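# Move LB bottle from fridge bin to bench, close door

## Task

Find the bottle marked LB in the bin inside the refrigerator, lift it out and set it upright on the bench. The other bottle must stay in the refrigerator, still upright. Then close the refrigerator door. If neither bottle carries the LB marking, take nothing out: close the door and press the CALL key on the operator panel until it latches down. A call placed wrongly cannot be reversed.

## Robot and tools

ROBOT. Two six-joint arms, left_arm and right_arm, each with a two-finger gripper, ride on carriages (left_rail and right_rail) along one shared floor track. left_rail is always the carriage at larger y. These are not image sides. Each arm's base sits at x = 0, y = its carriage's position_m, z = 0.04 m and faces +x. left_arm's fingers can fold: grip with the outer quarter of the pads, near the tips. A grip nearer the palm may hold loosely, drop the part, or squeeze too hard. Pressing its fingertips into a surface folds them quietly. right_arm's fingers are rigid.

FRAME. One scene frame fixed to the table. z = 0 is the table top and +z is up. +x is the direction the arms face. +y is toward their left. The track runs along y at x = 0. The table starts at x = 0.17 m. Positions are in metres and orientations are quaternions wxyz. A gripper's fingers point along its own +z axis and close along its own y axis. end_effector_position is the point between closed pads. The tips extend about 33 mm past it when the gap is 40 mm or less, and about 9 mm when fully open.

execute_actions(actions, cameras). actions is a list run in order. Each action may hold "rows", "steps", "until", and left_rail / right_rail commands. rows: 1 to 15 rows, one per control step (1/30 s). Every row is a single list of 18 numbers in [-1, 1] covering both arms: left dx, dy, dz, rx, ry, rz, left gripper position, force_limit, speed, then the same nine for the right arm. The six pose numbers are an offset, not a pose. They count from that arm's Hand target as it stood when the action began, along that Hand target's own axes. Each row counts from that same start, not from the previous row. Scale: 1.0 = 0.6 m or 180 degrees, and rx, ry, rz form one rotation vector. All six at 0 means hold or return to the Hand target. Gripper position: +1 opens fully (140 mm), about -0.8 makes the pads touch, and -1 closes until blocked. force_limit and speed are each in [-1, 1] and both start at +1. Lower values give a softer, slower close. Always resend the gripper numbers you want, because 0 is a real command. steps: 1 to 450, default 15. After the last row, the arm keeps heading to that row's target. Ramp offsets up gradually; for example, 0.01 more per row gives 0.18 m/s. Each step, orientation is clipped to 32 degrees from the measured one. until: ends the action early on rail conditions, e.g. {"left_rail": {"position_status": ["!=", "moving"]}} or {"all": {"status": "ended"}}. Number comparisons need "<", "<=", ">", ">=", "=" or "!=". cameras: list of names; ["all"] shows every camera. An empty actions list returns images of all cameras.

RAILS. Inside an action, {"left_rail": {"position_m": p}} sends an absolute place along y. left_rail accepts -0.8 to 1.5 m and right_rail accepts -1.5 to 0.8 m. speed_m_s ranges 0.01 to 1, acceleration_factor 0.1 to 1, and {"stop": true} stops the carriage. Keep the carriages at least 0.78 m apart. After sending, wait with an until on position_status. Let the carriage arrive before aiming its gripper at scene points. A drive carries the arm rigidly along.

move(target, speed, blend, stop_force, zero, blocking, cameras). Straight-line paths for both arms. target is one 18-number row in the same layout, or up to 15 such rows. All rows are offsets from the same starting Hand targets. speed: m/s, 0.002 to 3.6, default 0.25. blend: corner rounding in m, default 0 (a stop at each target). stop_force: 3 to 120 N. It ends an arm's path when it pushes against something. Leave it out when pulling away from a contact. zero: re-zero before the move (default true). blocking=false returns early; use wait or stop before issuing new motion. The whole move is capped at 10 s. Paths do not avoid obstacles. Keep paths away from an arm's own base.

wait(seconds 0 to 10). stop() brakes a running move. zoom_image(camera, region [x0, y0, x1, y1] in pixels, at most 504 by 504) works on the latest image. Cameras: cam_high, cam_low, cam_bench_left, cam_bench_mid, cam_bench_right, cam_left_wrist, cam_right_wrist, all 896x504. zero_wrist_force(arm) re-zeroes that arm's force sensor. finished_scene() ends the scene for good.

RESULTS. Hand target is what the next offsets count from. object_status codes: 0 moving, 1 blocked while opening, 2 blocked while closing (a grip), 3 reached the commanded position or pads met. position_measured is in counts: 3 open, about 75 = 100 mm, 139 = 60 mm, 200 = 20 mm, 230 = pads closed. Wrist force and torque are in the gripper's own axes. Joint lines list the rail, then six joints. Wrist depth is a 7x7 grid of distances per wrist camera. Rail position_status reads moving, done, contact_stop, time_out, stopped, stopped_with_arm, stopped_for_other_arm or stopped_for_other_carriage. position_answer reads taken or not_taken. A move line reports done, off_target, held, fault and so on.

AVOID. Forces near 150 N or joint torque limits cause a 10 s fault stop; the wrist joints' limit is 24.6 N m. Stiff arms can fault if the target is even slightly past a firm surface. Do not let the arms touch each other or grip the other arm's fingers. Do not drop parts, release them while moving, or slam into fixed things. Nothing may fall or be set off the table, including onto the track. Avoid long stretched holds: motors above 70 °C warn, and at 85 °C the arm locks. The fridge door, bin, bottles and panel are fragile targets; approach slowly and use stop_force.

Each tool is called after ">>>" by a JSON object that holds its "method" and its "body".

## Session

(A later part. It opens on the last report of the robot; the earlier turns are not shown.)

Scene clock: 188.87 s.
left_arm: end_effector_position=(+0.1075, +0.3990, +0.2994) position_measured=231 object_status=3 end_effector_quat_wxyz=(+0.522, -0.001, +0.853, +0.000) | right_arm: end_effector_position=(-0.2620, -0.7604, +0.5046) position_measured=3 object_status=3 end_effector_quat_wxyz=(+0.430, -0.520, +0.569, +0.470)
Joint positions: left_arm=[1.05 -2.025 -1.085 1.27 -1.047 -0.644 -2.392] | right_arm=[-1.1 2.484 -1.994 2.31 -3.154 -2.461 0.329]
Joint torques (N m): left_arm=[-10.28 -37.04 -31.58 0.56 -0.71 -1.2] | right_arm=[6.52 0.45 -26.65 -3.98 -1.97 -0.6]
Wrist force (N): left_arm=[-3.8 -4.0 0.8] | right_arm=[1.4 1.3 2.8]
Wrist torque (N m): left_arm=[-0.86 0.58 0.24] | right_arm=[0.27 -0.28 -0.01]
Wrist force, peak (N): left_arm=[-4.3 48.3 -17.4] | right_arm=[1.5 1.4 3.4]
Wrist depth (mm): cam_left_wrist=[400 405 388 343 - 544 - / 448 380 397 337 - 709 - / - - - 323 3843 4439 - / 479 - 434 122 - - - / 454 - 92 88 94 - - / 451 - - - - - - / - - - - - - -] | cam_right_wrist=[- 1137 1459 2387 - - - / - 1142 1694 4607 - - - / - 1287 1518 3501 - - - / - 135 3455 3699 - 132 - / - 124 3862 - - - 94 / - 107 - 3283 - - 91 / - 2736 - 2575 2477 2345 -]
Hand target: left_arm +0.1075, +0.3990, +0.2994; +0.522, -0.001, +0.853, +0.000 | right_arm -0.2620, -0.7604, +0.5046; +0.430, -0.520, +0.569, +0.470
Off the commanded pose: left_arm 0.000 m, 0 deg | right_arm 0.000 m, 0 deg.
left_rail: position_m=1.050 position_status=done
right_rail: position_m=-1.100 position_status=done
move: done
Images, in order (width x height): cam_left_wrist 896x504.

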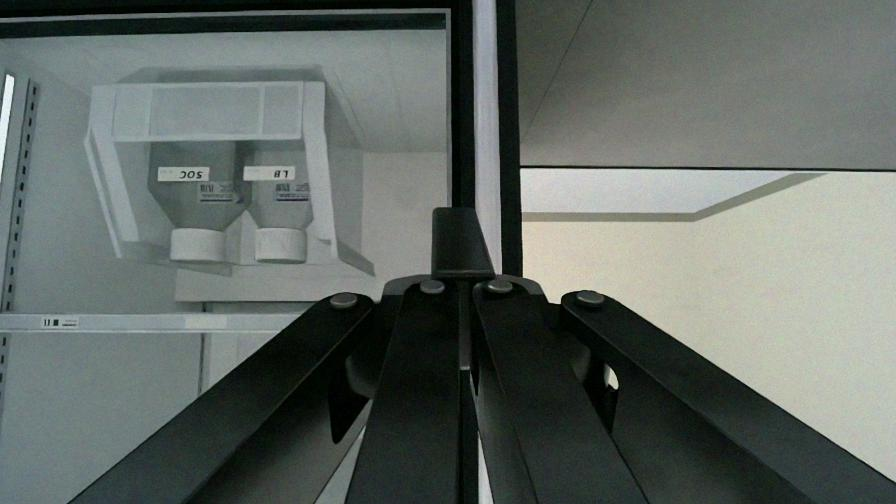

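>>> {"method": "execute_actions", "body": {"actions": [{"rows":[[0,0,0,0,0,0,-0.26,-0.1,1,0,0,0,0,0,0,1,1,1]],"left_rail":{"position_m":1.25},"steps":150,"until":{"all":{"status":"ended"}}}]}}

>>> {"method": "move", "body": {"target": [-0.097,-0.115,0.189,0.395,0,0.202,-0.26,-0.1,1,0,0,0,0,0,0,1,1,1], "speed": 0.4, "cameras": ["cam_left_wrist"]}}

Scene clock: 214.70 s.
left_arm: end_effector_position=(+0.1074, +0.5990, +0.2995) position_measured=162 object_status=3 end_effector_quat_wxyz=(+0.522, -0.001, +0.853, +0.000) | right_arm: end_effector_position=(-0.2620, -0.7604, +0.5046) position_measured=3 object_status=3 end_effector_quat_wxyz=(+0.430, -0.520, +0.569, +0.470)
Joint positions: left_arm=[1.25 -2.025 -1.085 1.27 -1.047 -0.644 -2.392] | right_arm=[-1.1 2.484 -1.994 2.31 -3.154 -2.461 0.329]
Joint torques (N m): left_arm=[-7.49 -48.36 -22.33 -1.26 0.38 -1.43] | right_arm=[6.21 0.72 -26.26 -4.1 -2.01 -0.39]
Wrist force (N): left_arm=[-3.9 -3.8 0.9] | right_arm=[1.4 1.1 3.0]
Wrist torque (N m): left_arm=[-0.83 0.60 0.23] | right_arm=[0.21 -0.29 -0.01]
Wrist force, peak (N): left_arm=[-4.0 -5.5 0.8] | right_arm=[1.5 1.5 3.4]
Wrist depth (mm): cam_left_wrist=[400 323 524 - - 545 - / 390 315 555 - - - - / - 310 479 4221 5721 - - / - 305 - - 160 - - / - 93 100 - - 94 2710 / - - - - - 76 - / - - - 3344 - - -] | cam_right_wrist=[- 1233 1563 - 3242 - - / - 1233 1989 - - - - / - - - 1673 - - - / - 136 - 3367 - 132 - / - 124 - - 3549 - 94 / - - - 2477 - - - / - 2366 - - 2207 2387 -]
Hand target: left_arm +0.1075, +0.5990, +0.2994; +0.522, -0.001, +0.853, +0.000 | right_arm -0.2620, -0.7604, +0.5046; +0.430, -0.520, +0.569, +0.470
Off the commanded pose: left_arm 0.000 m, 0 deg | right_arm 0.000 m, 0 deg.
left_rail: position_m=1.250 position_status=done
right_rail: position_m=-1.100 position_status=done

Scene clock: 217.47 s.
left_arm: end_effector_position=(+0.2350, +0.5302, +0.2996) position_measured=162 object_status=3 end_effector_quat_wxyz=(+0.401, +0.547, +0.655, -0.335) | right_arm: end_effector_position=(-0.2620, -0.7604, +0.5046) position_measured=3 object_status=3 end_effector_quat_wxyz=(+0.430, -0.520, +0.569, +0.470)
Joint positions: left_arm=[1.25 -1.456 -1.275 1.989 -3.383 -1.515 -0.03] | right_arm=[-1.1 2.484 -1.994 2.31 -3.154 -2.461 0.329]
Joint torques (N m): left_arm=[8.36 -27.61 -27.65 -6.16 -2.14 1.33] | right_arm=[6.07 0.06 -27.18 -3.92 -1.82 -0.35]
Wrist force (N): left_arm=[-3.9 -3.6 1.2] | right_arm=[1.4 1.2 3.1]
Wrist torque (N m): left_arm=[-0.78 0.58 0.12] | right_arm=[0.25 -0.29 -0.02]
Wrist force, peak (N): left_arm=[-4.3 -4.5 1.2] | right_arm=[1.3 1.7 3.1]
Wrist depth (mm): cam_left_wrist=[589 522 560 369 255 - 286 / - - 769 240 250 263 281 / - - 1068 250 245 - 273 / - 3344 - 245 159 - 266 / - - 100 229 131 - 261 / - - - 235 - 76 256 / - - - 229 - - -] | cam_right_wrist=[- 1162 - 3920 - - - / 855 1216 1931 - - - - / - - 1641 3647 3806 - - / 872 136 - - - 132 1147 / - - 3501 - - - 94 / - 3283 3597 - 3054 - 92 / - 2501 - 3597 2477 2068 -]
Hand target: left_arm +0.2350, +0.5302, +0.2996; +0.400, +0.547, +0.655, -0.335 | right_arm -0.2620, -0.7604, +0.5046; +0.430, -0.520, +0.569, +0.470
Off the commanded pose: left_arm 0.000 m, 0 deg | right_arm 0.000 m, 0 deg.
left_rail: position_m=1.250 position_status=done
right_rail: position_m=-1.100 position_status=done
move: done
Images, in order (width x height): cam_left_wrist 896x504.

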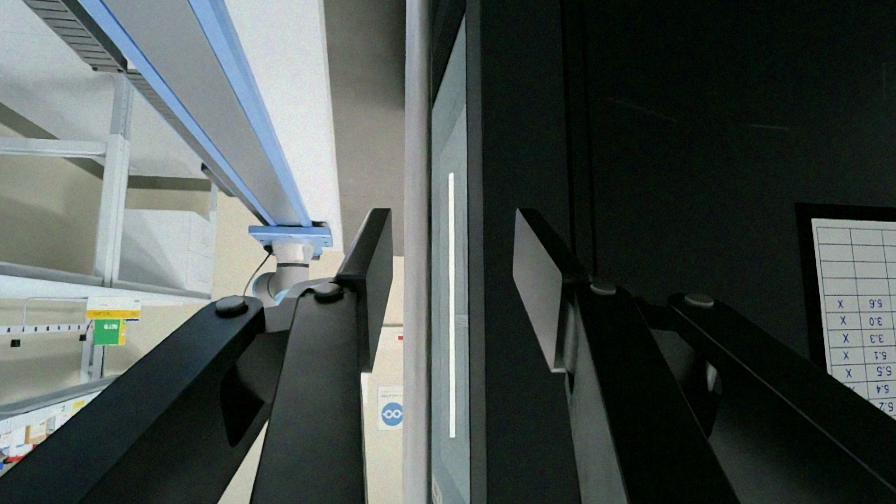

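>>> {"method": "move", "body": {"target": [-0.0413,-0.0135,0.0808,0.0395,0,0.0202,-0.26,-0.1,1,0,0,0,0,0,0,1,1,1], "speed": 0.15, "cameras": ["cam_left_wrist"]}}

Scene clock: 238.10 s.
left_arm: end_effector_position=(+0.2367, +0.4752, +0.2996) position_measured=162 object_status=3 end_effector_quat_wxyz=(+0.376, +0.591, +0.615, -0.362) | right_arm: end_effector_position=(-0.2620, -0.7604, +0.5046) position_measured=3 object_status=3 end_effector_quat_wxyz=(+0.430, -0.520, +0.569, +0.470)
Joint positions: left_arm=[1.25 -1.391 -1.151 1.804 -3.319 -1.696 0.063] | right_arm=[-1.1 2.484 -1.994 2.31 -3.154 -2.461 0.329]
Joint torques (N m): left_arm=[9.9 -33.22 -29.58 -1.96 -1.43 1.43] | right_arm=[6.53 0.75 -26.33 -4.08 -1.98 -0.17]
Wrist force (N): left_arm=[-2.2 -7.1 -1.3] | right_arm=[1.5 1.5 3.0]
Wrist torque (N m): left_arm=[-0.83 0.51 0.10] | right_arm=[0.31 -0.32 -0.02]
Wrist force, peak (N): left_arm=[-2.6 -7.3 -1.5] | right_arm=[1.3 1.7 3.3]
Wrist depth (mm): cam_left_wrist=[1776 - 551 - 186 185 187 / 2319 - 723 - 181 182 184 / 2200 3301 - 196 177 178 179 / 2654 2739 - 191 174 174 175 / - - 100 187 - - 172 / - - - - - 76 - / - - - - - - -] | cam_right_wrist=[- - 1582 - 3455 1167 1076 / 831 1281 1989 1751 3455 1467 - / - - 1484 - - - - / - 136 - 3164 3699 132 - / - 124 - - 3283 - 94 / - 106 - - - - 91 / - - - 2345 - - -]
Hand target: left_arm +0.2367, +0.4751, +0.2996; +0.376, +0.591, +0.615, -0.362 | right_arm -0.2620, -0.7604, +0.5046; +0.430, -0.520, +0.569, +0.470
Off the commanded pose: left_arm 0.000 m, 0 deg | right_arm 0.000 m, 0 deg.
left_rail: position_m=1.250 position_status=done
right_rail: position_m=-1.100 position_status=done
move: done
Images, in order (width x height): cam_left_wrist 896x504.

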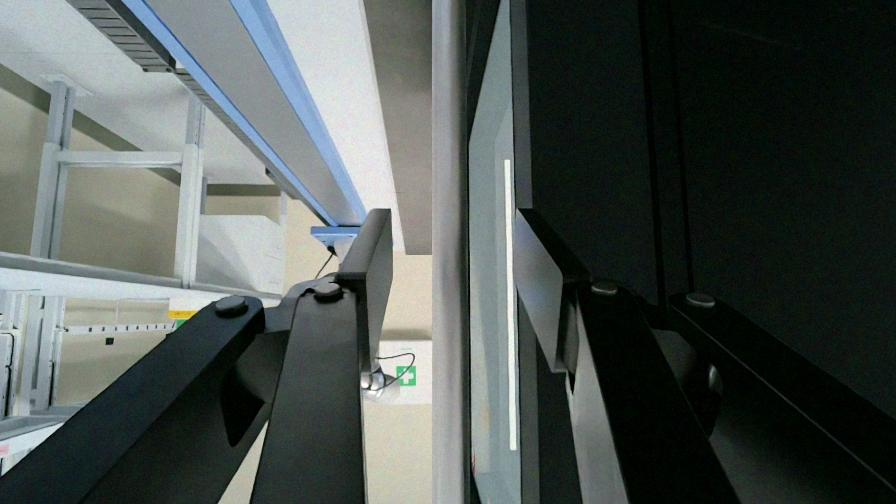

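>>> {"method": "move", "body": {"target": [[0,-0.0133,0,0,0,0,-0.26,-0.1,1,0,0,0,0,0,0,1,1,1],[-0.0338,-0.016,0.0663,0,0,0,-0.26,-0.1,1,0,0,0,0,0,0,1,1,1]], "speed": 0.1, "cameras": ["cam_left_wrist"]}}

Scene clock: 246.83 s.
left_arm: end_effector_position=(+0.2289, +0.4302, +0.2996) position_measured=162 object_status=3 end_effector_quat_wxyz=(+0.376, +0.591, +0.615, -0.362) | right_arm: end_effector_position=(-0.2620, -0.7604, +0.5046) position_measured=3 object_status=3 end_effector_quat_wxyz=(+0.430, -0.520, +0.569, +0.470)
Joint positions: left_arm=[1.25 -1.419 -1.075 1.683 -3.275 -1.672 0.051] | right_arm=[-1.1 2.484 -1.994 2.31 -3.154 -2.461 0.329]
Joint torques (N m): left_arm=[-11.86 -36.25 -29.1 -1.81 2.26 -1.05] | right_arm=[6.87 0.14 -26.64 -4.11 -1.92 -0.05]
Wrist force (N): left_arm=[-3.9 -3.9 1.2] | right_arm=[1.4 1.0 2.8]
Wrist torque (N m): left_arm=[-0.82 0.58 0.22] | right_arm=[0.20 -0.28 -0.01]
Wrist force, peak (N): left_arm=[-2.9 -7.5 -0.8] | right_arm=[1.5 1.1 3.4]
Wrist depth (mm): cam_left_wrist=[1813 - 542 - 153 138 138 / 2341 2500 731 153 136 135 134 / - 3344 1064 150 136 132 131 / - 3029 - 147 129 129 129 / 2239 - 100 143 - 94 126 / - - - 141 - 76 - / - - - 138 - - -] | cam_right_wrist=[- 1132 1467 2387 - 1085 - / - 1172 1945 - - - - / 872 813 1563 - - 1836 - / - 136 - - - 132 - / - 124 - - - - 94 / - 3752 - - 3699 - 91 / - 2824 2626 - 2550 - -]
Hand target: left_arm +0.2289, +0.4302, +0.2996; +0.376, +0.591, +0.615, -0.362 | right_arm -0.2620, -0.7604, +0.5046; +0.430, -0.520, +0.569, +0.470
Off the commanded pose: left_arm 0.000 m, 0 deg | right_arm 0.000 m, 0 deg.
left_rail: position_m=1.250 position_status=done
right_rail: position_m=-1.100 position_status=done
move: done
Images, in order (width x height): cam_left_wrist 896x504.

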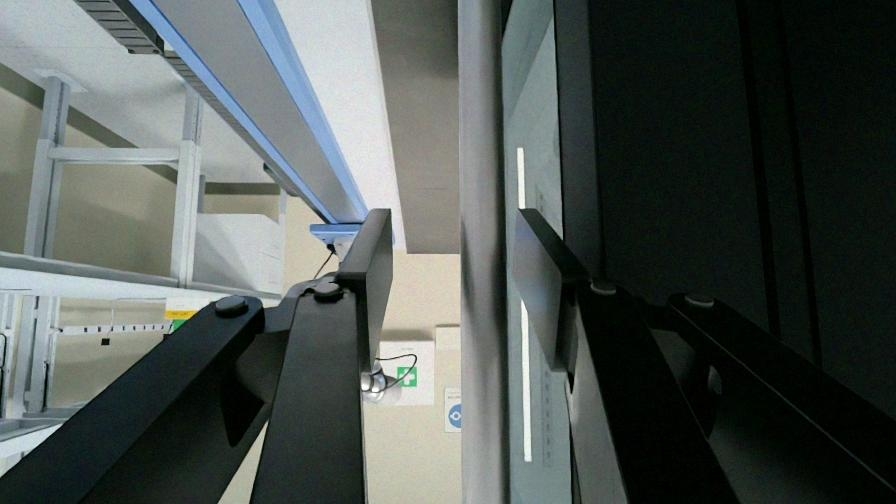

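>>> {"method": "move", "body": {"target": [[-0.0145,-0.1347,0.0285,-0.0494,0,-0.0253,-0.26,-0.1,1,0,0,0,0,0,0,1,1,1],[-0.035,-0.2506,0.0686,-0.0988,0,-0.0506,-0.26,-0.1,1,0,0,0,0,0,0,1,1,1],[-0.0643,-0.3572,0.126,-0.1482,0,-0.0759,-0.26,-0.1,1,0,0,0,0,0,0,1,1,1],[-0.1017,-0.4512,0.199,-0.1976,0,-0.1012,-0.26,-0.1,1,0,0,0,0,0,0,1,1,1]], "speed": 0.1, "blend": 0.02, "cameras": ["cam_left_wrist"]}}

Scene clock: 266.20 s.
left_arm: end_effector_position=(-0.0364, +0.2856, +0.3000) position_measured=162 object_status=3 end_effector_quat_wxyz=(+0.477, +0.345, +0.780, -0.212) | right_arm: end_effector_position=(-0.2620, -0.7604, +0.5046) position_measured=3 object_status=3 end_effector_quat_wxyz=(+0.430, -0.520, +0.569, +0.470)
Joint positions: left_arm=[1.25 -2.025 -0.72 0.977 -2.457 -0.598 -0.851] | right_arm=[-1.1 2.484 -1.994 2.31 -3.154 -2.461 0.329]
Joint torques (N m): left_arm=[-10.45 -49.85 -30.88 -1.63 3.82 -1.26] | right_arm=[6.42 -0.62 -26.79 -3.92 -2.08 0.16]
Wrist force (N): left_arm=[-3.4 -2.8 0.9] | right_arm=[1.3 1.4 2.9]
Wrist torque (N m): left_arm=[-0.82 0.51 0.20] | right_arm=[0.29 -0.26 -0.02]
Wrist force, peak (N): left_arm=[-1.5 9.7 -1.7] | right_arm=[1.3 1.5 3.3]
Wrist depth (mm): cam_left_wrist=[- 452 550 - 154 141 407 / - 764 676 - 139 137 493 / 1086 1170 - 149 154 135 - / 1144 - - - 140 132 - / 1160 - 100 147 132 - 358 / - - - 145 - 76 - / - - - 141 - - -] | cam_right_wrist=[- 941 1251 - - 1081 1090 / - 823 1862 1275 3018 - - / - - 1103 1397 - - - / 831 136 - 3752 3054 132 - / - 125 2951 - - - 94 / - 3647 - - 3090 - 91 / - - - - 2764 1917 -]
Hand target: left_arm -0.0364, +0.2856, +0.3000; +0.477, +0.345, +0.780, -0.212 | right_arm -0.2620, -0.7604, +0.5046; +0.430, -0.520, +0.569, +0.470
Off the commanded pose: left_arm 0.000 m, 0 deg | right_arm 0.000 m, 0 deg.
left_rail: position_m=1.250 position_status=done
right_rail: position_m=-1.100 position_status=done
move: done
Images, in order (width x height): cam_left_wrist 896x504.

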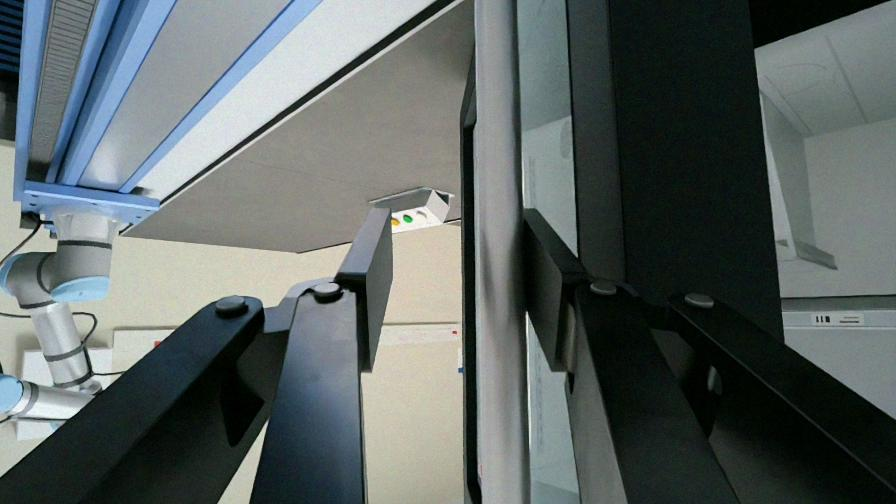

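>>> {"method": "move", "body": {"target": [[0.0757,0,-0.148,0,0,0,-0.26,-0.1,1,0,0,0,0,0,0,1,1,1],[0.2138,0.459,-0.418,0,0,0,-0.26,-0.1,1,0,0,0,0,0,0,1,1,1]], "speed": [0.15,0.4], "blend": 0.03, "cameras": ["cam_left_wrist"]}}

>>> {"method": "execute_actions", "body": {"actions": [{"rows":[[0,0,0,0,0,0,-1,-0.1,1,0,0,0,0,0,0,1,1,1]],"left_rail":{"position_m":1.05},"steps":150,"until":{"all":{"status":"ended"}}}], "cameras": ["cam_left_wrist"]}}

Scene clock: 291.53 s.
left_arm: end_effector_position=(-0.0216, +0.6793, +0.2995) position_measured=162 object_status=3 end_effector_quat_wxyz=(+0.477, +0.345, +0.780, -0.212) | right_arm: end_effector_position=(-0.2620, -0.7604, +0.5046) position_measured=3 object_status=3 end_effector_quat_wxyz=(+0.430, -0.520, +0.569, +0.470)
Joint positions: left_arm=[1.25 -2.41 -1.684 2.169 -2.048 -0.473 -1.582] | right_arm=[-1.1 2.484 -1.994 2.31 -3.154 -2.461 0.329]
Joint torques (N m): left_arm=[-10.87 -22.92 -29.99 -1.39 0.03 -1.26] | right_arm=[6.14 -0.45 -27.18 -3.96 -1.83 0.42]
Wrist force (N): left_arm=[-3.8 -4.1 1.3] | right_arm=[1.4 1.3 3.0]
Wrist torque (N m): left_arm=[-0.89 0.56 0.23] | right_arm=[0.27 -0.30 -0.01]
Wrist force, peak (N): left_arm=[-4.3 -5.5 1.4] | right_arm=[1.7 1.3 3.2]
Wrist depth (mm): cam_left_wrist=[- 510 556 - - 551 - / 723 755 727 556 660 687 - / - 1064 841 685 - 3479 4153 / 1446 - - - 149 3576 - / 1506 - 100 - - - - / - - - 919 - 76 - / - - - 623 - - -] | cam_right_wrist=[- - 1420 - 1427 1199 - / 836 1294 3549 2207 5471 2626 - / 867 - 1960 1501 - - - / - 136 3501 - - 132 - / - 124 3549 3597 3164 - 94 / - 106 3549 2626 - - 92 / - 2794 2653 2951 - - -]
Hand target: left_arm -0.0216, +0.6793, +0.2995; +0.477, +0.345, +0.780, -0.212 | right_arm -0.2620, -0.7604, +0.5046; +0.430, -0.520, +0.569, +0.470
Off the commanded pose: left_arm 0.000 m, 0 deg | right_arm 0.000 m, 0 deg.
left_rail: position_m=1.250 position_status=done
right_rail: position_m=-1.100 position_status=done
move: done
Images, in order (width x height): cam_left_wrist 896x504.

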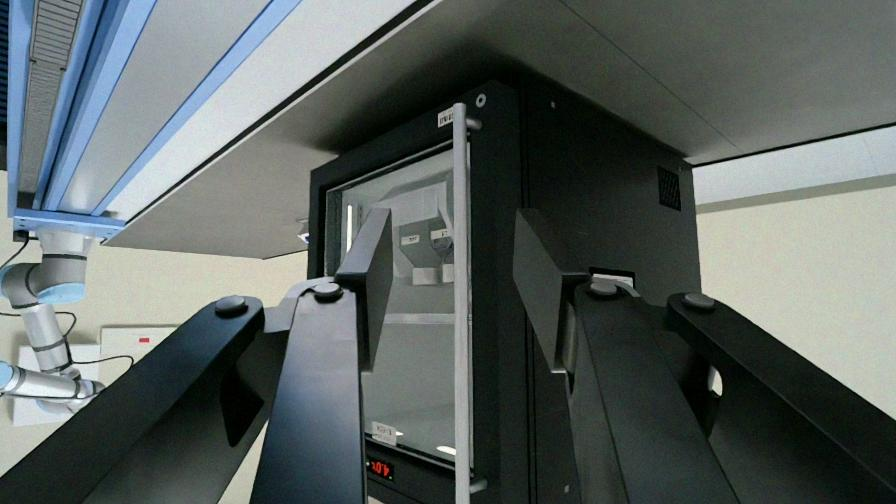

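Scene clock: 293.00 s.
left_arm: end_effector_position=(-0.0216, +0.4793, +0.2995) position_measured=236 object_status=3 end_effector_quat_wxyz=(+0.477, +0.345, +0.780, -0.212) | right_arm: end_effector_position=(-0.2620, -0.7604, +0.5046) position_measured=3 object_status=3 end_effector_quat_wxyz=(+0.430, -0.520, +0.569, +0.470)
Joint positions: left_arm=[1.05 -2.41 -1.684 2.169 -2.047 -0.473 -1.582] | right_arm=[-1.1 2.484 -1.994 2.31 -3.154 -2.461 0.329]
Joint torques (N m): left_arm=[-8.95 -12.97 -25.06 -1.51 1.63 -1.37] | right_arm=[6.13 -0.45 -26.56 -3.95 -1.93 0.45]
Wrist force (N): left_arm=[-3.9 -4.0 1.3] | right_arm=[1.4 1.3 2.9]
Wrist torque (N m): left_arm=[-0.87 0.59 0.23] | right_arm=[0.26 -0.30 -0.01]
Wrist force, peak (N): left_arm=[-4.0 -4.7 2.1] | right_arm=[1.6 1.4 3.3]
Wrist depth (mm): cam_left_wrist=[- - 551 - 433 - - / 764 - - 548 539 401 - / - 1355 - 655 637 402 3843 / 1294 - 1936 122 589 378 3961 / 2959 2959 93 88 94 348 571 / 1369 - 72 - - - 619 / - - - - - - -] | cam_right_wrist=[- 1046 1716 - 2984 1117 - / 872 1178 1705 4305 - - - / - 1068 3806 3862 - - - / - 135 2886 - - 132 - / - 124 - - - - 94 / - 107 3242 3699 3806 - 92 / - - 2794 2600 - - -]
Hand target: left_arm -0.0216, +0.4793, +0.2995; +0.477, +0.345, +0.780, -0.212 | right_arm -0.2620, -0.7604, +0.5046; +0.430, -0.520, +0.569, +0.470
Off the commanded pose: left_arm 0.000 m, 0 deg | right_arm 0.000 m, 0 deg.
left_rail: position_m=1.050 position_status=done
right_rail: position_m=-1.100 position_status=done
Images, in order (width x height): cam_left_wrist 896x504.

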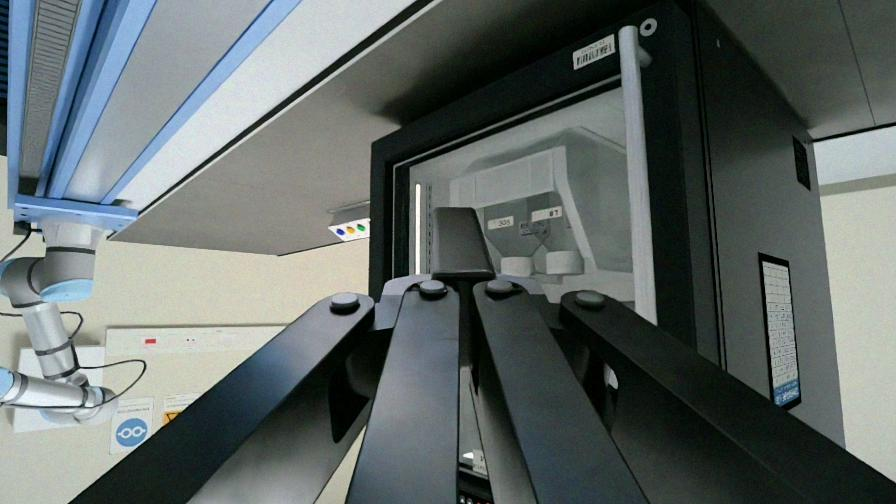

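>>> {"method": "execute_actions", "body": {"actions": [{"left_rail":{"position_m":1.4},"right_rail":{"position_m":-0.5},"steps":200,"until":{"all":{"status":"ended"}}}]}}

>>> {"method": "move", "body": {"target": [0,0,0,0,0,0,-1,-0.1,1,-0.017,-0.704,0.867,0.24,0.0748,0.0545,-0.078,1,1], "speed": 0.3, "cameras": ["cam_right_wrist"]}}

Scene clock: 331.33 s.
left_arm: end_effector_position=(-0.0216, +0.8292, +0.2995) position_measured=236 object_status=3 end_effector_quat_wxyz=(+0.477, +0.345, +0.780, -0.212) | right_arm: end_effector_position=(-0.2620, -0.1604, +0.5046) position_measured=3 object_status=3 end_effector_quat_wxyz=(+0.430, -0.520, +0.569, +0.470)
Joint positions: left_arm=[1.4 -2.41 -1.684 2.169 -2.047 -0.473 -1.582] | right_arm=[-0.5 2.484 -1.994 2.31 -3.154 -2.461 0.329]
Joint torques (N m): left_arm=[6.15 -21.97 -24.54 -4.16 4.06 -1.04] | right_arm=[2.33 -0.49 -26.65 -4.04 -1.86 0.46]
Wrist force (N): left_arm=[-3.7 -3.9 1.3] | right_arm=[1.4 1.0 3.0]
Wrist torque (N m): left_arm=[-0.85 0.54 0.23] | right_arm=[0.21 -0.29 -0.02]
Wrist force, peak (N): left_arm=[-4.3 -4.9 2.5] | right_arm=[1.0 1.3 4.2]
Wrist depth (mm): cam_left_wrist=[- - 555 512 536 - 545 / - 810 - - - - 723 / - 1192 919 - 1002 3527 3731 / 1129 2239 - 117 - - - / 1176 - 92 88 95 - - / 1192 - 72 - - - - / - - - - - - -] | cam_right_wrist=[673 1205 1509 1762 - 976 - / 716 3597 1509 2680 - - - / 680 2824 - 1245 - - - / 609 134 - 5149 - 132 - / - 124 - - - - 94 / - - - 2854 2525 2680 92 / - 2886 - - - - -]
Hand target: left_arm -0.0216, +0.8292, +0.2995; +0.477, +0.345, +0.780, -0.212 | right_arm -0.2620, -0.1604, +0.5046; +0.430, -0.520, +0.569, +0.470
Tool commands: left_gripper/position=-1.0 left_gripper/force_limit=-0.1 left_gripper/speed=+1.0 right_gripper/position=+1.0 right_gripper/force_limit=+1.0 right_gripper/speed=+1.0
Off the commanded pose: left_arm 0.000 m, 0 deg | right_arm 0.000 m, 0 deg.
left_rail: position_m=1.400 position_status=done
right_rail: position_m=-0.500 position_status=done

Scene clock: 334.47 s.
left_arm: end_effector_position=(-0.0216, +0.8292, +0.2995) position_measured=236 object_status=3 end_effector_quat_wxyz=(+0.477, +0.345, +0.780, -0.212) | right_arm: end_effector_position=(+0.1596, +0.3452, +0.3793) position_measured=138 object_status=3 end_effector_quat_wxyz=(+0.482, -0.327, +0.788, +0.200)
Joint positions: left_arm=[1.4 -2.41 -1.684 2.169 -2.047 -0.473 -1.582] | right_arm=[-0.5 1.42 -1.044 1.389 -2.921 -2.125 0.323]
Joint torques (N m): left_arm=[5.73 -22.66 -29.98 -4.83 3.63 -1.09] | right_arm=[-9.79 -38.57 -33.05 -1.35 -2.29 1.3]
Wrist force (N): left_arm=[-3.7 -3.8 1.2] | right_arm=[1.5 1.2 2.2]
Wrist torque (N m): left_arm=[-0.83 0.53 0.22] | right_arm=[0.26 -0.26 -0.22]
Wrist force, peak (N): left_arm=[-3.9 -4.0 1.5] | right_arm=[0.8 1.7 4.0]
Wrist depth (mm): cam_left_wrist=[519 - 551 - - 568 - / - 812 - - - - 729 / 1030 1082 990 - - 5048 - / 1096 - - 121 926 - - / 1165 3901 93 88 94 - - / 639 - 71 - - - - / - - - - - - -] | cam_right_wrist=[- 475 304 634 - - 698 / - 503 300 - - 962 887 / 239 276 319 276 1251 1347 736 / 367 377 150 267 122 - 744 / 507 91 117 243 109 - - / - - 258 258 - - - / - - - 256 - - -]
Hand target: left_arm -0.0216, +0.8292, +0.2995; +0.477, +0.345, +0.780, -0.212 | right_arm +0.1596, +0.3453, +0.3793; +0.482, -0.327, +0.788, +0.200
Off the commanded pose: left_arm 0.000 m, 0 deg | right_arm 0.000 m, 0 deg.
left_rail: position_m=1.400 position_status=done
right_rail: position_m=-0.500 position_status=done
move: done
Images, in order (width x height): cam_right_wrist 896x504.

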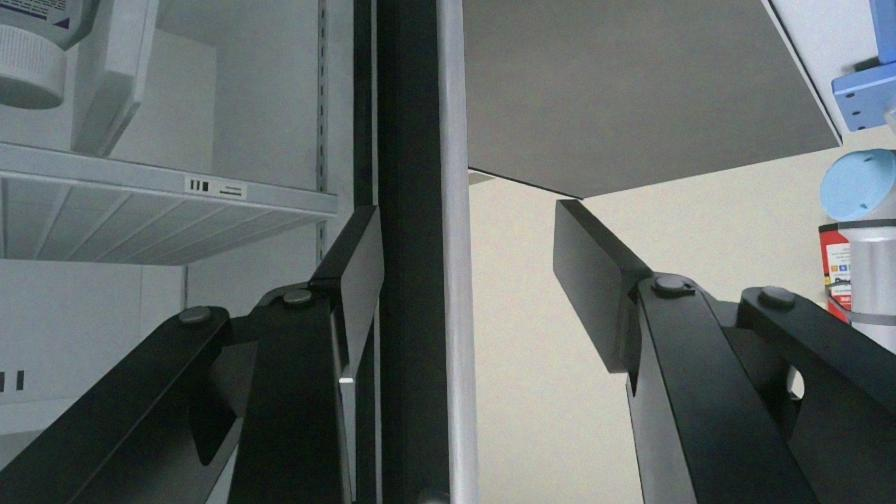

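>>> {"method": "move", "body": {"target": [0,0,0,0,0,0,-1,-0.1,1,-0.0675,-0.0083,0.132,0,0,0,-0.078,1,1], "speed": 0.15}}

>>> {"method": "execute_actions", "body": {"actions": [{"rows":[[0,0,0,0,0,0,-1,-0.1,1,0,0,0,0,0,0,-1,-1,-1]],"steps":75}], "cameras": ["cam_right_wrist"]}}

Scene clock: 346.30 s.
left_arm: end_effector_position=(-0.0216, +0.8292, +0.2995) position_measured=236 object_status=3 end_effector_quat_wxyz=(+0.477, +0.345, +0.780, -0.212) | right_arm: end_effector_position=(+0.2259, +0.4046, +0.3792) position_measured=138 object_status=3 end_effector_quat_wxyz=(+0.482, -0.327, +0.788, +0.200)
Joint positions: left_arm=[1.4 -2.41 -1.684 2.169 -2.048 -0.473 -1.582] | right_arm=[-0.5 1.339 -0.896 1.15 -2.854 -2.056 0.275]
Joint torques (N m): left_arm=[6.59 -22.44 -29.06 -5.19 2.81 -1.15] | right_arm=[-10.55 -43.3 -33.62 -1.25 0.64 -1.81]
Wrist force (N): left_arm=[-3.6 -3.9 1.3] | right_arm=[1.3 1.2 2.1]
Wrist torque (N m): left_arm=[-0.84 0.53 0.22] | right_arm=[0.23 -0.21 -0.02]
Wrist force, peak (N): left_arm=[-3.8 -4.2 1.4] | right_arm=[0.4 1.1 3.3]
Wrist depth (mm): cam_left_wrist=[- - 552 526 - 524 - / - 731 713 681 - - 727 / - 1073 - - - 3344 4364 / 1073 1629 1047 122 810 4858 - / 919 - 94 88 94 4517 - / 817 - 72 - - - - / - - - - - - -] | cam_right_wrist=[- 430 211 191 684 - 673 / 175 290 208 190 - 875 - / 216 220 205 187 - 2068 - / 362 361 150 179 122 - 2454 / - - 117 179 109 - - / - - 174 176 - - - / - - - 167 - - -]
Hand target: left_arm -0.0216, +0.8292, +0.2995; +0.477, +0.345, +0.780, -0.212 | right_arm +0.2259, +0.4046, +0.3792; +0.482, -0.327, +0.788, +0.200
Off the commanded pose: left_arm 0.000 m, 0 deg | right_arm 0.000 m, 0 deg.
left_rail: position_m=1.400 position_status=done
right_rail: position_m=-0.500 position_status=done
move: done

Scene clock: 349.00 s.
left_arm: end_effector_position=(-0.0216, +0.8292, +0.2995) position_measured=236 object_status=3 end_effector_quat_wxyz=(+0.477, +0.345, +0.780, -0.212) | right_arm: end_effector_position=(+0.2259, +0.4047, +0.3792) position_measured=206 object_status=2 end_effector_quat_wxyz=(+0.482, -0.327, +0.788, +0.200)
Joint positions: left_arm=[1.4 -2.41 -1.684 2.169 -2.048 -0.473 -1.582] | right_arm=[-0.5 1.339 -0.896 1.15 -2.854 -2.056 0.275]
Joint torques (N m): left_arm=[5.93 -21.85 -29.24 -5.02 2.58 -0.93] | right_arm=[-14.39 -47.2 -13.32 -1.29 -10.75 -1.71]
Wrist force (N): left_arm=[-3.5 -4.0 1.4] | right_arm=[-6.4 31.5 11.2]
Wrist torque (N m): left_arm=[-0.86 0.51 0.23] | right_arm=[-0.33 -0.30 -0.01]
Wrist force, peak (N): left_arm=[-3.9 -4.0 1.4] | right_arm=[-6.6 31.8 11.3]
Wrist depth (mm): cam_left_wrist=[- - 545 625 580 563 - / 702 - - - 683 755 820 / 1042 - 797 631 - 4087 3731 / 1096 - - 122 - - - / 1030 - 94 88 94 83 - / 836 - 72 - - - - / - - - - - - -] | cam_right_wrist=[397 440 210 190 - - 695 / 172 - 207 185 858 902 - / 215 219 205 165 3501 - - / 363 388 182 157 - - - / - 426 91 - - - - / - - - - - - - / - - - - - - -]
Hand target: left_arm -0.0216, +0.8292, +0.2995; +0.477, +0.345, +0.780, -0.212 | right_arm +0.2259, +0.4047, +0.3792; +0.482, -0.327, +0.788, +0.200
Off the commanded pose: left_arm 0.000 m, 0 deg | right_arm 0.000 m, 0 deg.
left_rail: position_m=1.400 position_status=done
right_rail: position_m=-0.500 position_status=done
Images, in order (width x height): cam_right_wrist 896x504.

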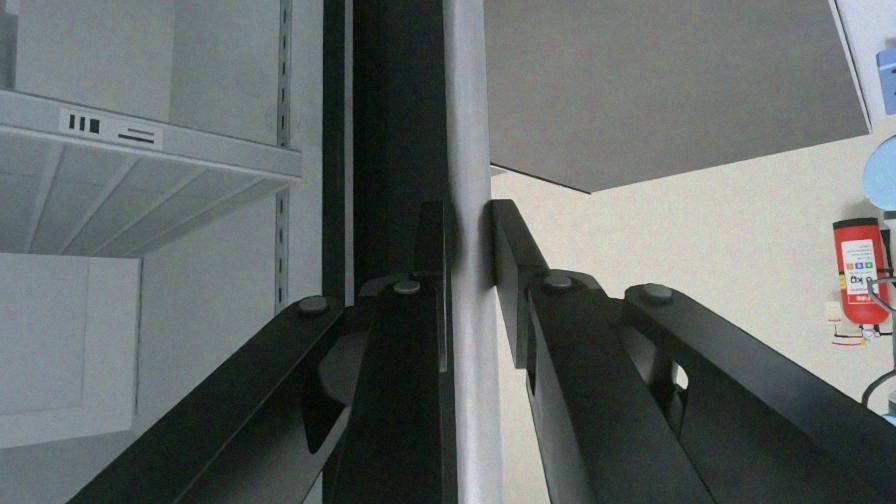

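>>> {"method": "move", "body": {"target": [[0,0,0,0,0,0,-1,-0.1,1,0.0339,0.0521,-0.0662,-0.0062,0,-0.0032,-0.98,0.3,-1],[0,0,0,0,0,0,-1,-0.1,1,0.0709,0.094,-0.1383,-0.0124,0,-0.0063,-0.98,0.3,-1]], "speed": 0.06, "blend": 0.01, "cameras": ["cam_right_wrist"]}}

Scene clock: 371.97 s.
left_arm: end_effector_position=(-0.0216, +0.8292, +0.2995) position_measured=236 object_status=3 end_effector_quat_wxyz=(+0.477, +0.345, +0.780, -0.212) | right_arm: end_effector_position=(+0.1205, +0.3785, +0.3792) position_measured=211 object_status=2 end_effector_quat_wxyz=(+0.477, -0.344, +0.781, +0.210)
Joint positions: left_arm=[1.4 -2.41 -1.684 2.169 -2.048 -0.473 -1.582] | right_arm=[-0.5 1.471 -0.98 1.287 -2.88 -2.132 0.329]
Joint torques (N m): left_arm=[5.52 -22.5 -29.25 -5.25 1.74 -1.22] | right_arm=[36.96 -54 -29.97 -10.82 13.69 0.89]
Wrist force (N): left_arm=[-3.6 -3.9 1.3] | right_arm=[22.0 -56.3 -16.0]
Wrist torque (N m): left_arm=[-0.85 0.51 0.22] | right_arm=[1.41 -0.02 0.23]
Wrist force, peak (N): left_arm=[-3.7 -4.3 1.4] | right_arm=[22.0 -56.3 -16.0]
Wrist depth (mm): cam_left_wrist=[- 488 557 - - - - / 678 751 655 - - - 707 / 1047 - 575 - - 3301 - / 1086 - 582 117 - - - / - - 94 88 94 4364 3786 / 606 - 72 - - - - / - - - - - - -] | cam_right_wrist=[463 485 323 201 - 734 691 / 478 520 318 191 931 847 818 / 270 283 197 186 1320 - 757 / 434 367 193 158 - - 752 / 517 - 95 154 - - 746 / - - - - - - - / - - - - - - -]
Hand target: left_arm -0.0216, +0.8292, +0.2995; +0.477, +0.345, +0.780, -0.212 | right_arm +0.1201, +0.3785, +0.3792; +0.477, -0.344, +0.781, +0.211
Off the commanded pose: left_arm 0.000 m, 0 deg | right_arm 0.000 m, 0 deg.
left_rail: position_m=1.400 position_status=done
right_rail: position_m=-0.500 position_status=done
move: done
Images, in order (width x height): cam_right_wrist 896x504.

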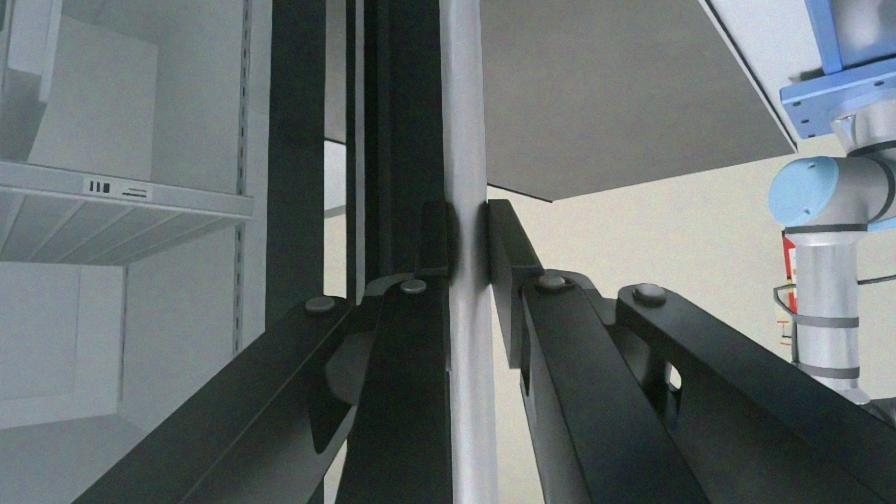

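>>> {"method": "move", "body": {"target": [[0,0,0,0,0,0,-1,-0.1,1,0.0392,0.0308,-0.0768,-0.0062,0,-0.0032,-0.98,0.3,-1],[0,0,0,0,0,0,-1,-0.1,1,0.0805,0.0508,-0.1578,-0.0124,0,-0.0063,-0.98,0.3,-1],[0,0,0,0,0,0,-1,-0.1,1,0.1218,0.0603,-0.238,-0.0186,0,-0.0095,-0.98,0.3,-1],[0,0,0,0,0,0,-1,-0.1,1,0.1637,0.0577,-0.3203,-0.0248,0,-0.0126,-0.98,0.3,-1]], "speed": 0.08, "blend": 0.01, "cameras": ["cam_right_wrist"]}}

Scene clock: 404.97 s.
left_arm: end_effector_position=(-0.0216, +0.8292, +0.2995) position_measured=236 object_status=3 end_effector_quat_wxyz=(+0.477, +0.345, +0.780, -0.212) | right_arm: end_effector_position=(-0.0521, +0.2432, +0.3789) position_measured=211 object_status=2 end_effector_quat_wxyz=(+0.466, -0.379, +0.765, +0.233)
Joint positions: left_arm=[1.4 -2.41 -1.684 2.169 -2.048 -0.473 -1.582] | right_arm=[-0.5 1.73 -1.247 1.679 -2.933 -2.268 0.45]
Joint torques (N m): left_arm=[6.16 -22.11 -28.45 -5.11 0.7 -1.08] | right_arm=[-18.32 -48.07 -2.84 -1.51 -15.81 1.68]
Wrist force (N): left_arm=[-3.7 -3.9 1.4] | right_arm=[-0.9 47.1 4.5]
Wrist torque (N m): left_arm=[-0.85 0.53 0.23] | right_arm=[-0.80 -0.28 -0.53]
Wrist force, peak (N): left_arm=[-3.9 -4.2 1.4] | right_arm=[22.2 -57.9 -16.4]
Wrist depth (mm): cam_left_wrist=[558 - 525 - 589 - - / 683 676 - - 664 - - / 879 664 907 769 - 3843 3301 / 1082 - 1055 118 - - - / 532 - 93 88 94 - - / 520 - 72 - - - - / - - - - - - -] | cam_right_wrist=[- 505 - 210 738 - 1216 / - 616 - 206 984 1018 - / 565 647 - 200 1375 1046 - / 525 518 522 160 - 677 618 / - 680 91 112 - - 625 / - - - - - - - / - - - - - - -]
Hand target: left_arm -0.0216, +0.8292, +0.2995; +0.477, +0.345, +0.780, -0.212 | right_arm -0.0510, +0.2425, +0.3795; +0.467, -0.378, +0.765, +0.231
Off the commanded pose: left_arm 0.000 m, 0 deg | right_arm 0.001 m, 0 deg.
left_rail: position_m=1.400 position_status=done
right_rail: position_m=-0.500 position_status=done
move: done
Images, in order (width x height): cam_right_wrist 896x504.

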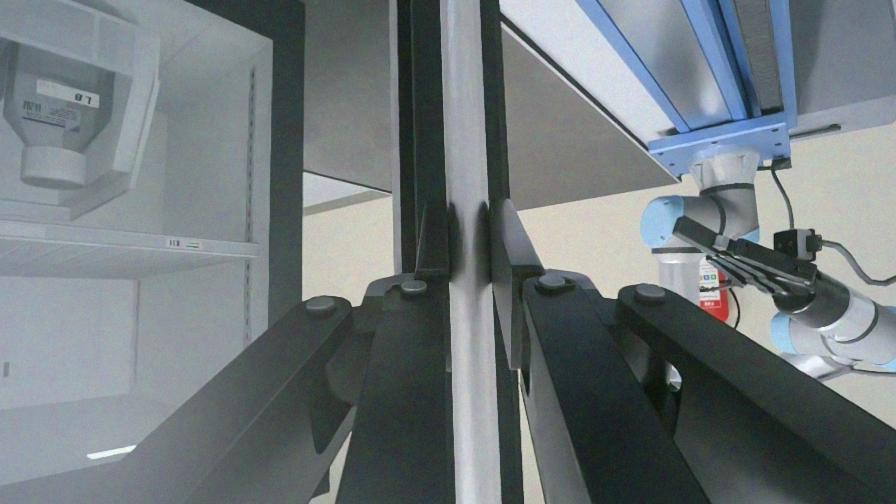

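>>> {"method": "move", "body": {"target": [[0,0,0,0,0,0,-1,-0.1,1,0.039,0.0057,-0.0765,-0.0062,0,-0.0032,-0.98,0.3,-1],[0,0,0,0,0,0,-1,-0.1,1,0.0802,-0.0118,-0.1568,-0.0124,0,-0.0063,-0.98,0.3,-1],[0,0,0,0,0,0,-1,-0.1,1,0.1197,-0.0398,-0.2338,-0.0186,0,-0.0095,-0.98,0.3,-1],[0,0,0,0,0,0,-1,-0.1,1,0.1575,-0.0793,-0.3082,-0.0248,0,-0.0126,-0.98,0.3,-1],[0,0,0,0,0,0,-1,-0.1,1,0.1878,-0.122,-0.3673,-0.031,0,-0.0158,-0.98,0.3,-1],[0,0,0,0,0,0,-1,-0.1,1,0.216,-0.1727,-0.4225,-0.037,0,-0.019,-0.98,0.3,-1]], "speed": 0.08, "blend": 0.01, "cameras": ["cam_right_wrist","cam_left_wrist"]}}

Scene clock: 423.97 s.
left_arm: end_effector_position=(-0.0216, +0.8292, +0.2995) position_measured=236 object_status=3 end_effector_quat_wxyz=(+0.477, +0.345, +0.780, -0.212) | right_arm: end_effector_position=(-0.1496, -0.0452, +0.3745) position_measured=211 object_status=2 end_effector_quat_wxyz=(+0.439, -0.434, +0.740, +0.266)
Joint positions: left_arm=[1.4 -2.41 -1.684 2.169 -2.048 -0.473 -1.582] | right_arm=[-0.5 2.102 -1.815 2.243 -2.767 -2.425 0.676]
Joint torques (N m): left_arm=[5.12 -21.95 -29.87 -5.29 0.4 -1.08] | right_arm=[-19.47 -16.59 3.42 3.68 -16.15 2.06]
Wrist force (N): left_arm=[-3.9 -3.9 1.3] | right_arm=[2.5 52.7 -27.3]
Wrist torque (N m): left_arm=[-0.85 0.58 0.22] | right_arm=[-0.75 -0.39 -0.84]
Wrist force, peak (N): left_arm=[-3.9 -4.2 1.3] | right_arm=[-10.1 63.5 -28.6]
Wrist depth (mm): cam_left_wrist=[565 - 552 - - - 530 / - 825 802 - - - - / 986 968 907 - - 3901 3731 / 1100 - 964 118 - - 3576 / 1176 - 93 88 94 - - / - - 72 - - - - / - - - - - - -] | cam_right_wrist=[- 562 - 204 198 1694 1989 / - 604 791 167 197 1509 2600 / - - - 164 207 1427 - / 496 622 789 158 1307 2153 - / - - - 155 - 93 - / - - - - - - - / - - - - - - -]
Hand target: left_arm -0.0216, +0.8292, +0.2995; +0.477, +0.345, +0.780, -0.212 | right_arm -0.1418, -0.0465, +0.3796; +0.451, -0.427, +0.739, +0.261
Off the commanded pose: left_arm 0.000 m, 0 deg | right_arm 0.009 m, 2 deg.
left_rail: position_m=1.400 position_status=done
right_rail: position_m=-0.500 position_status=done
move: off_target (right_arm)
Images, in order (width x height): cam_left_wrist 896x504, cam_right_wrist 896x504.

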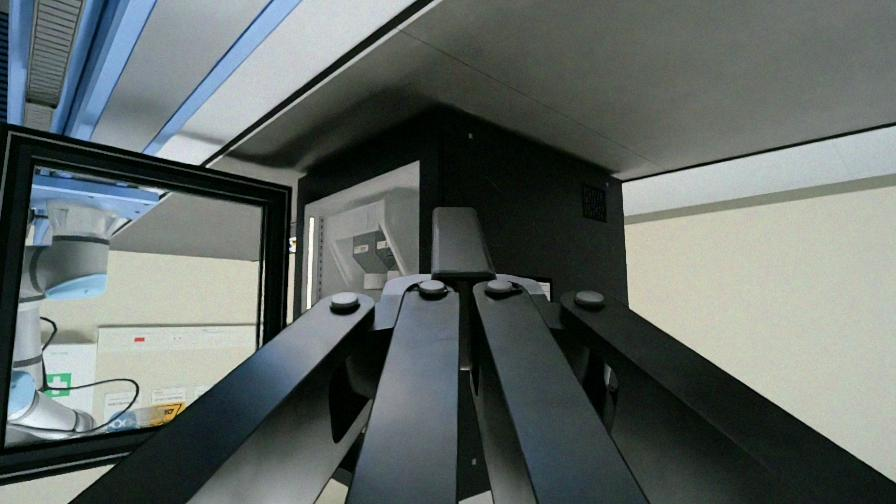

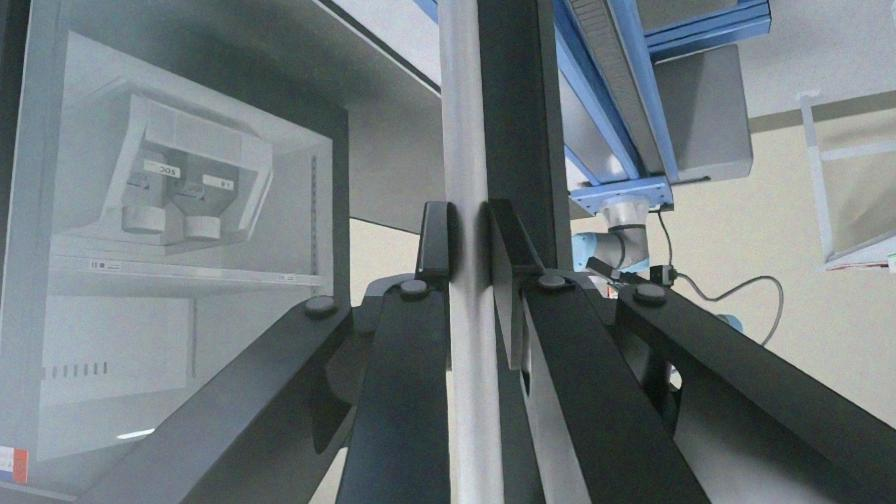

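>>> {"method": "move", "body": {"target": [0,0,0,0,0,0,-1,-0.1,1,0.0098,0.0122,0,0,0,0,-0.98,0.3,-1], "speed": 0.05}}

>>> {"method": "execute_actions", "body": {"actions": [{"left_rail":{"position_m":0.95},"steps":150,"until":{"left_rail":{"position_status":["!=","moving"]}}}], "cameras": ["cam_left_wrist","cam_bench_mid"]}}

Scene clock: 446.40 s.
left_arm: end_effector_position=(-0.0216, +0.8292, +0.2995) position_measured=236 object_status=3 end_effector_quat_wxyz=(+0.477, +0.345, +0.780, -0.212) | right_arm: end_effector_position=(-0.1500, -0.0451, +0.3740) position_measured=211 object_status=2 end_effector_quat_wxyz=(+0.450, -0.427, +0.739, +0.262)
Joint positions: left_arm=[1.4 -2.41 -1.684 2.169 -2.048 -0.473 -1.582] | right_arm=[-0.5 2.119 -1.793 2.238 -2.769 -2.465 0.696]
Joint torques (N m): left_arm=[4.32 -22.38 -30.46 -5.52 0.54 -0.91] | right_arm=[-21.15 -4.13 -16.93 0.63 -16.43 1.38]
Wrist force (N): left_arm=[-3.6 -3.9 1.0] | right_arm=[1.5 53.6 -30.1]
Wrist torque (N m): left_arm=[-0.84 0.53 0.22] | right_arm=[-1.07 -0.26 -0.44]
Wrist force, peak (N): left_arm=[-3.9 -4.1 1.3] | right_arm=[2.0 57.3 -30.4]
Wrist depth (mm): cam_left_wrist=[- 532 552 537 - - - / 717 836 727 - - 757 - / 736 864 947 736 - 3479 3961 / 1077 2182 972 122 891 4221 - / 1170 - 92 88 94 - - / - - 72 - - - 4087 / - - - - - - -] | cam_right_wrist=[532 - 627 202 196 - 1945 / 584 594 828 168 813 - 2207 / - 729 831 166 197 2432 - / 502 729 761 157 189 2653 - / - 887 - 155 - 90 - / - - - - - - - / - - - - - - -]
Hand target: left_arm -0.0216, +0.8292, +0.2995; +0.477, +0.345, +0.780, -0.212 | right_arm -0.1495, -0.0452, +0.3744; +0.451, -0.427, +0.739, +0.261
Off the commanded pose: left_arm 0.000 m, 0 deg | right_arm 0.001 m, 0 deg.
left_rail: position_m=1.400 position_status=done
right_rail: position_m=-0.500 position_status=done
move: done

Scene clock: 448.50 s.
left_arm: end_effector_position=(-0.0216, +0.3792, +0.2995) position_measured=236 object_status=3 end_effector_quat_wxyz=(+0.477, +0.345, +0.780, -0.212) | right_arm: end_effector_position=(-0.1500, -0.0451, +0.3740) position_measured=211 object_status=2 end_effector_quat_wxyz=(+0.450, -0.427, +0.739, +0.262)
Joint positions: left_arm=[0.95 -2.41 -1.684 2.169 -2.048 -0.473 -1.582] | right_arm=[-0.5 2.12 -1.792 2.238 -2.769 -2.465 0.697]
Joint torques (N m): left_arm=[6.52 -12.97 -24.57 -4.6 0.49 -0.93] | right_arm=[-21.66 -4.22 -17.33 4.06 -16.16 1.52]
Wrist force (N): left_arm=[-3.7 -4.1 1.2] | right_arm=[1.8 52.9 -29.7]
Wrist torque (N m): left_arm=[-0.90 0.55 0.22] | right_arm=[-0.95 -0.32 -0.43]
Wrist force, peak (N): left_arm=[-4.2 -4.5 1.9] | right_arm=[1.3 53.5 -29.8]
Wrist depth (mm): cam_left_wrist=[- 415 526 - - 410 372 / 683 713 519 - 545 494 357 / 762 882 - 660 678 610 357 / 764 1683 - 122 674 650 - / - - 93 88 94 387 338 / 802 - 71 - - - 327 / - - - - - - -] | cam_right_wrist=[521 560 648 202 223 1621 1903 / - 594 - 168 215 1573 2600 / - 740 777 165 1018 - - / 513 706 823 157 223 - - / - 878 - 155 - 93 - / - - - - - - - / - - - - - - -]
Hand target: left_arm -0.0216, +0.3792, +0.2995; +0.477, +0.345, +0.780, -0.212 | right_arm -0.1495, -0.0452, +0.3744; +0.451, -0.427, +0.739, +0.261
Tool commands: left_gripper/position=-1.0 left_gripper/force_limit=-0.1 left_gripper/speed=+1.0 right_gripper/position=-0.98 right_gripper/force_limit=+0.3 right_gripper/speed=-1.0
Off the commanded pose: left_arm 0.000 m, 0 deg | right_arm 0.001 m, 0 deg.
left_rail: position_m=0.950 position_status=done
right_rail: position_m=-0.500 position_status=done
Images, in order (width x height): cam_bench_mid 896x504, cam_left_wrist 896x504.

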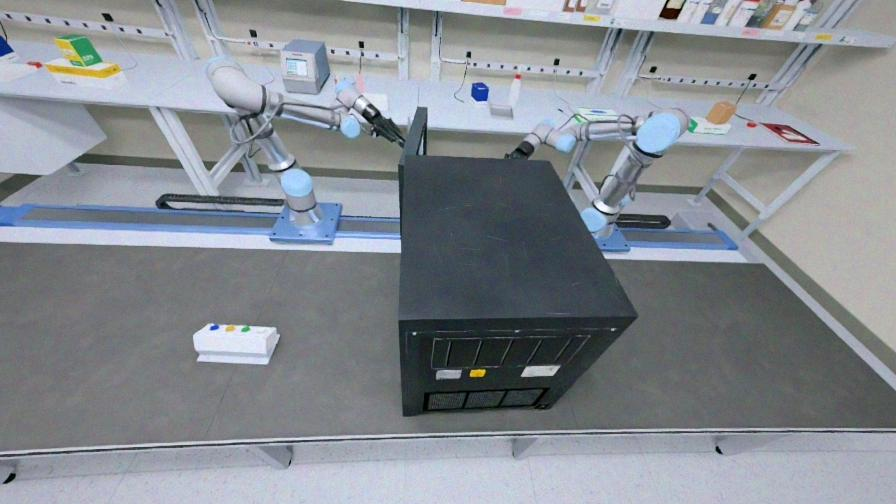

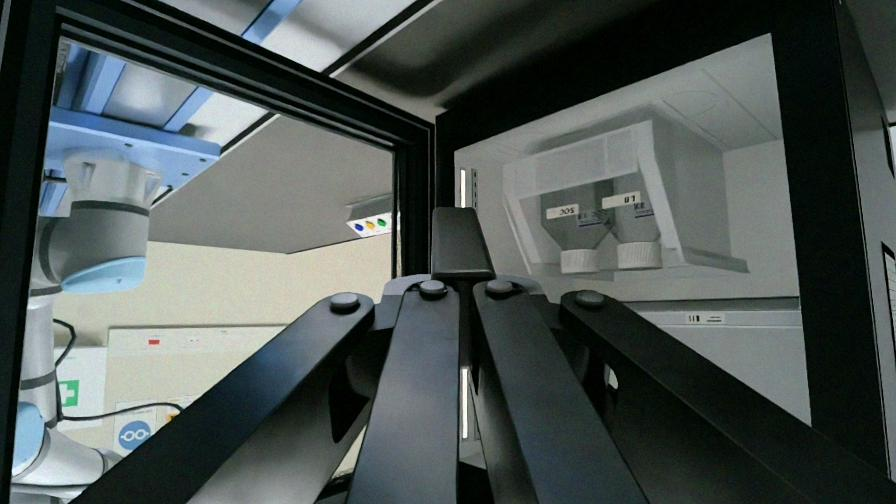

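>>> {"method": "move", "body": {"target": [-0.1467,0.0655,0.3787,-0.255,-0.0995,-0.0806,0.4,0.5,1,0,0.006,-0.003,0,0,0,-0.98,0.3,-1], "speed": 0.25, "cameras": ["cam_left_wrist"]}}

Scene clock: 461.30 s.
left_arm: end_effector_position=(+0.1703, +0.2261, +0.2743) position_measured=78 object_status=3 end_effector_quat_wxyz=(+0.655, -0.001, +0.755, +0.000) | right_arm: end_effector_position=(-0.1534, -0.0448, +0.3752) position_measured=211 object_status=2 end_effector_quat_wxyz=(+0.451, -0.427, +0.739, +0.261)
Joint positions: left_arm=[0.95 -1.94 -0.766 0.988 -0.596 -0.396 -2.795] | right_arm=[-0.5 2.129 -1.786 2.229 -2.758 -2.474 0.708]
Joint torques (N m): left_arm=[7.66 -46.9 -29.84 1.53 -1.29 -1.14] | right_arm=[30.08 -15.08 -53.28 -8.06 5.65 1]
Wrist force (N): left_arm=[-3.5 -4.1 0.8] | right_arm=[15.1 -39.5 35.8]
Wrist torque (N m): left_arm=[-0.84 0.43 0.24] | right_arm=[0.85 0.02 0.16]
Wrist force, peak (N): left_arm=[-3.8 -4.7 1.2] | right_arm=[2.1 53.2 -29.4]
Wrist depth (mm): cam_left_wrist=[- 300 285 284 472 311 274 / 275 319 333 411 458 303 276 / - 370 523 370 568 347 - / 266 323 324 358 319 303 - / - 90 131 - 744 112 85 / - - 534 539 - - - / - - - 438 - - -] | cam_right_wrist=[521 - - 203 199 - 1862 / - 633 - 168 209 984 2207 / 587 748 432 165 349 1631 - / 543 757 708 139 344 347 - / 757 881 - 112 - 358 348 / - - - - - - - / - - - - - - -]
Hand target: left_arm +0.1703, +0.2260, +0.2743; +0.655, -0.001, +0.755, +0.000 | right_arm -0.1534, -0.0448, +0.3752; +0.451, -0.427, +0.739, +0.261
Off the commanded pose: left_arm 0.000 m, 0 deg | right_arm 0.000 m, 0 deg.
left_rail: position_m=0.950 position_status=done
right_rail: position_m=-0.500 position_status=done
move: done
Images, in order (width x height): cam_left_wrist 896x504.

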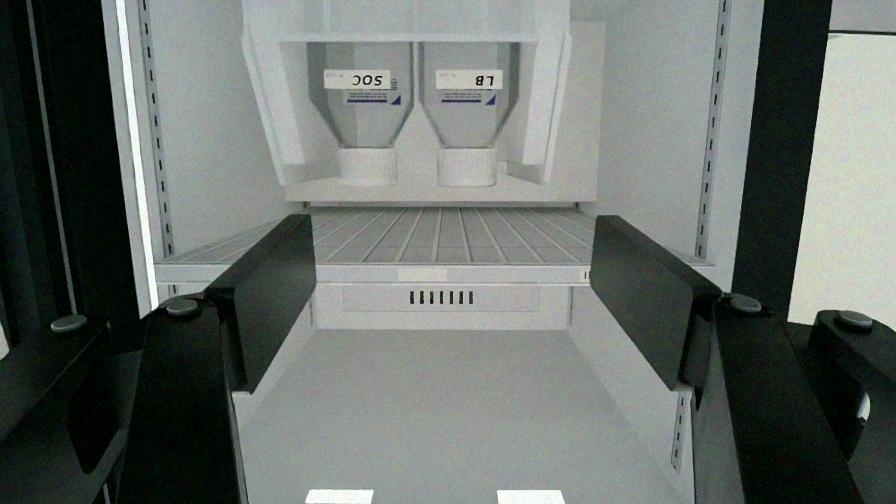

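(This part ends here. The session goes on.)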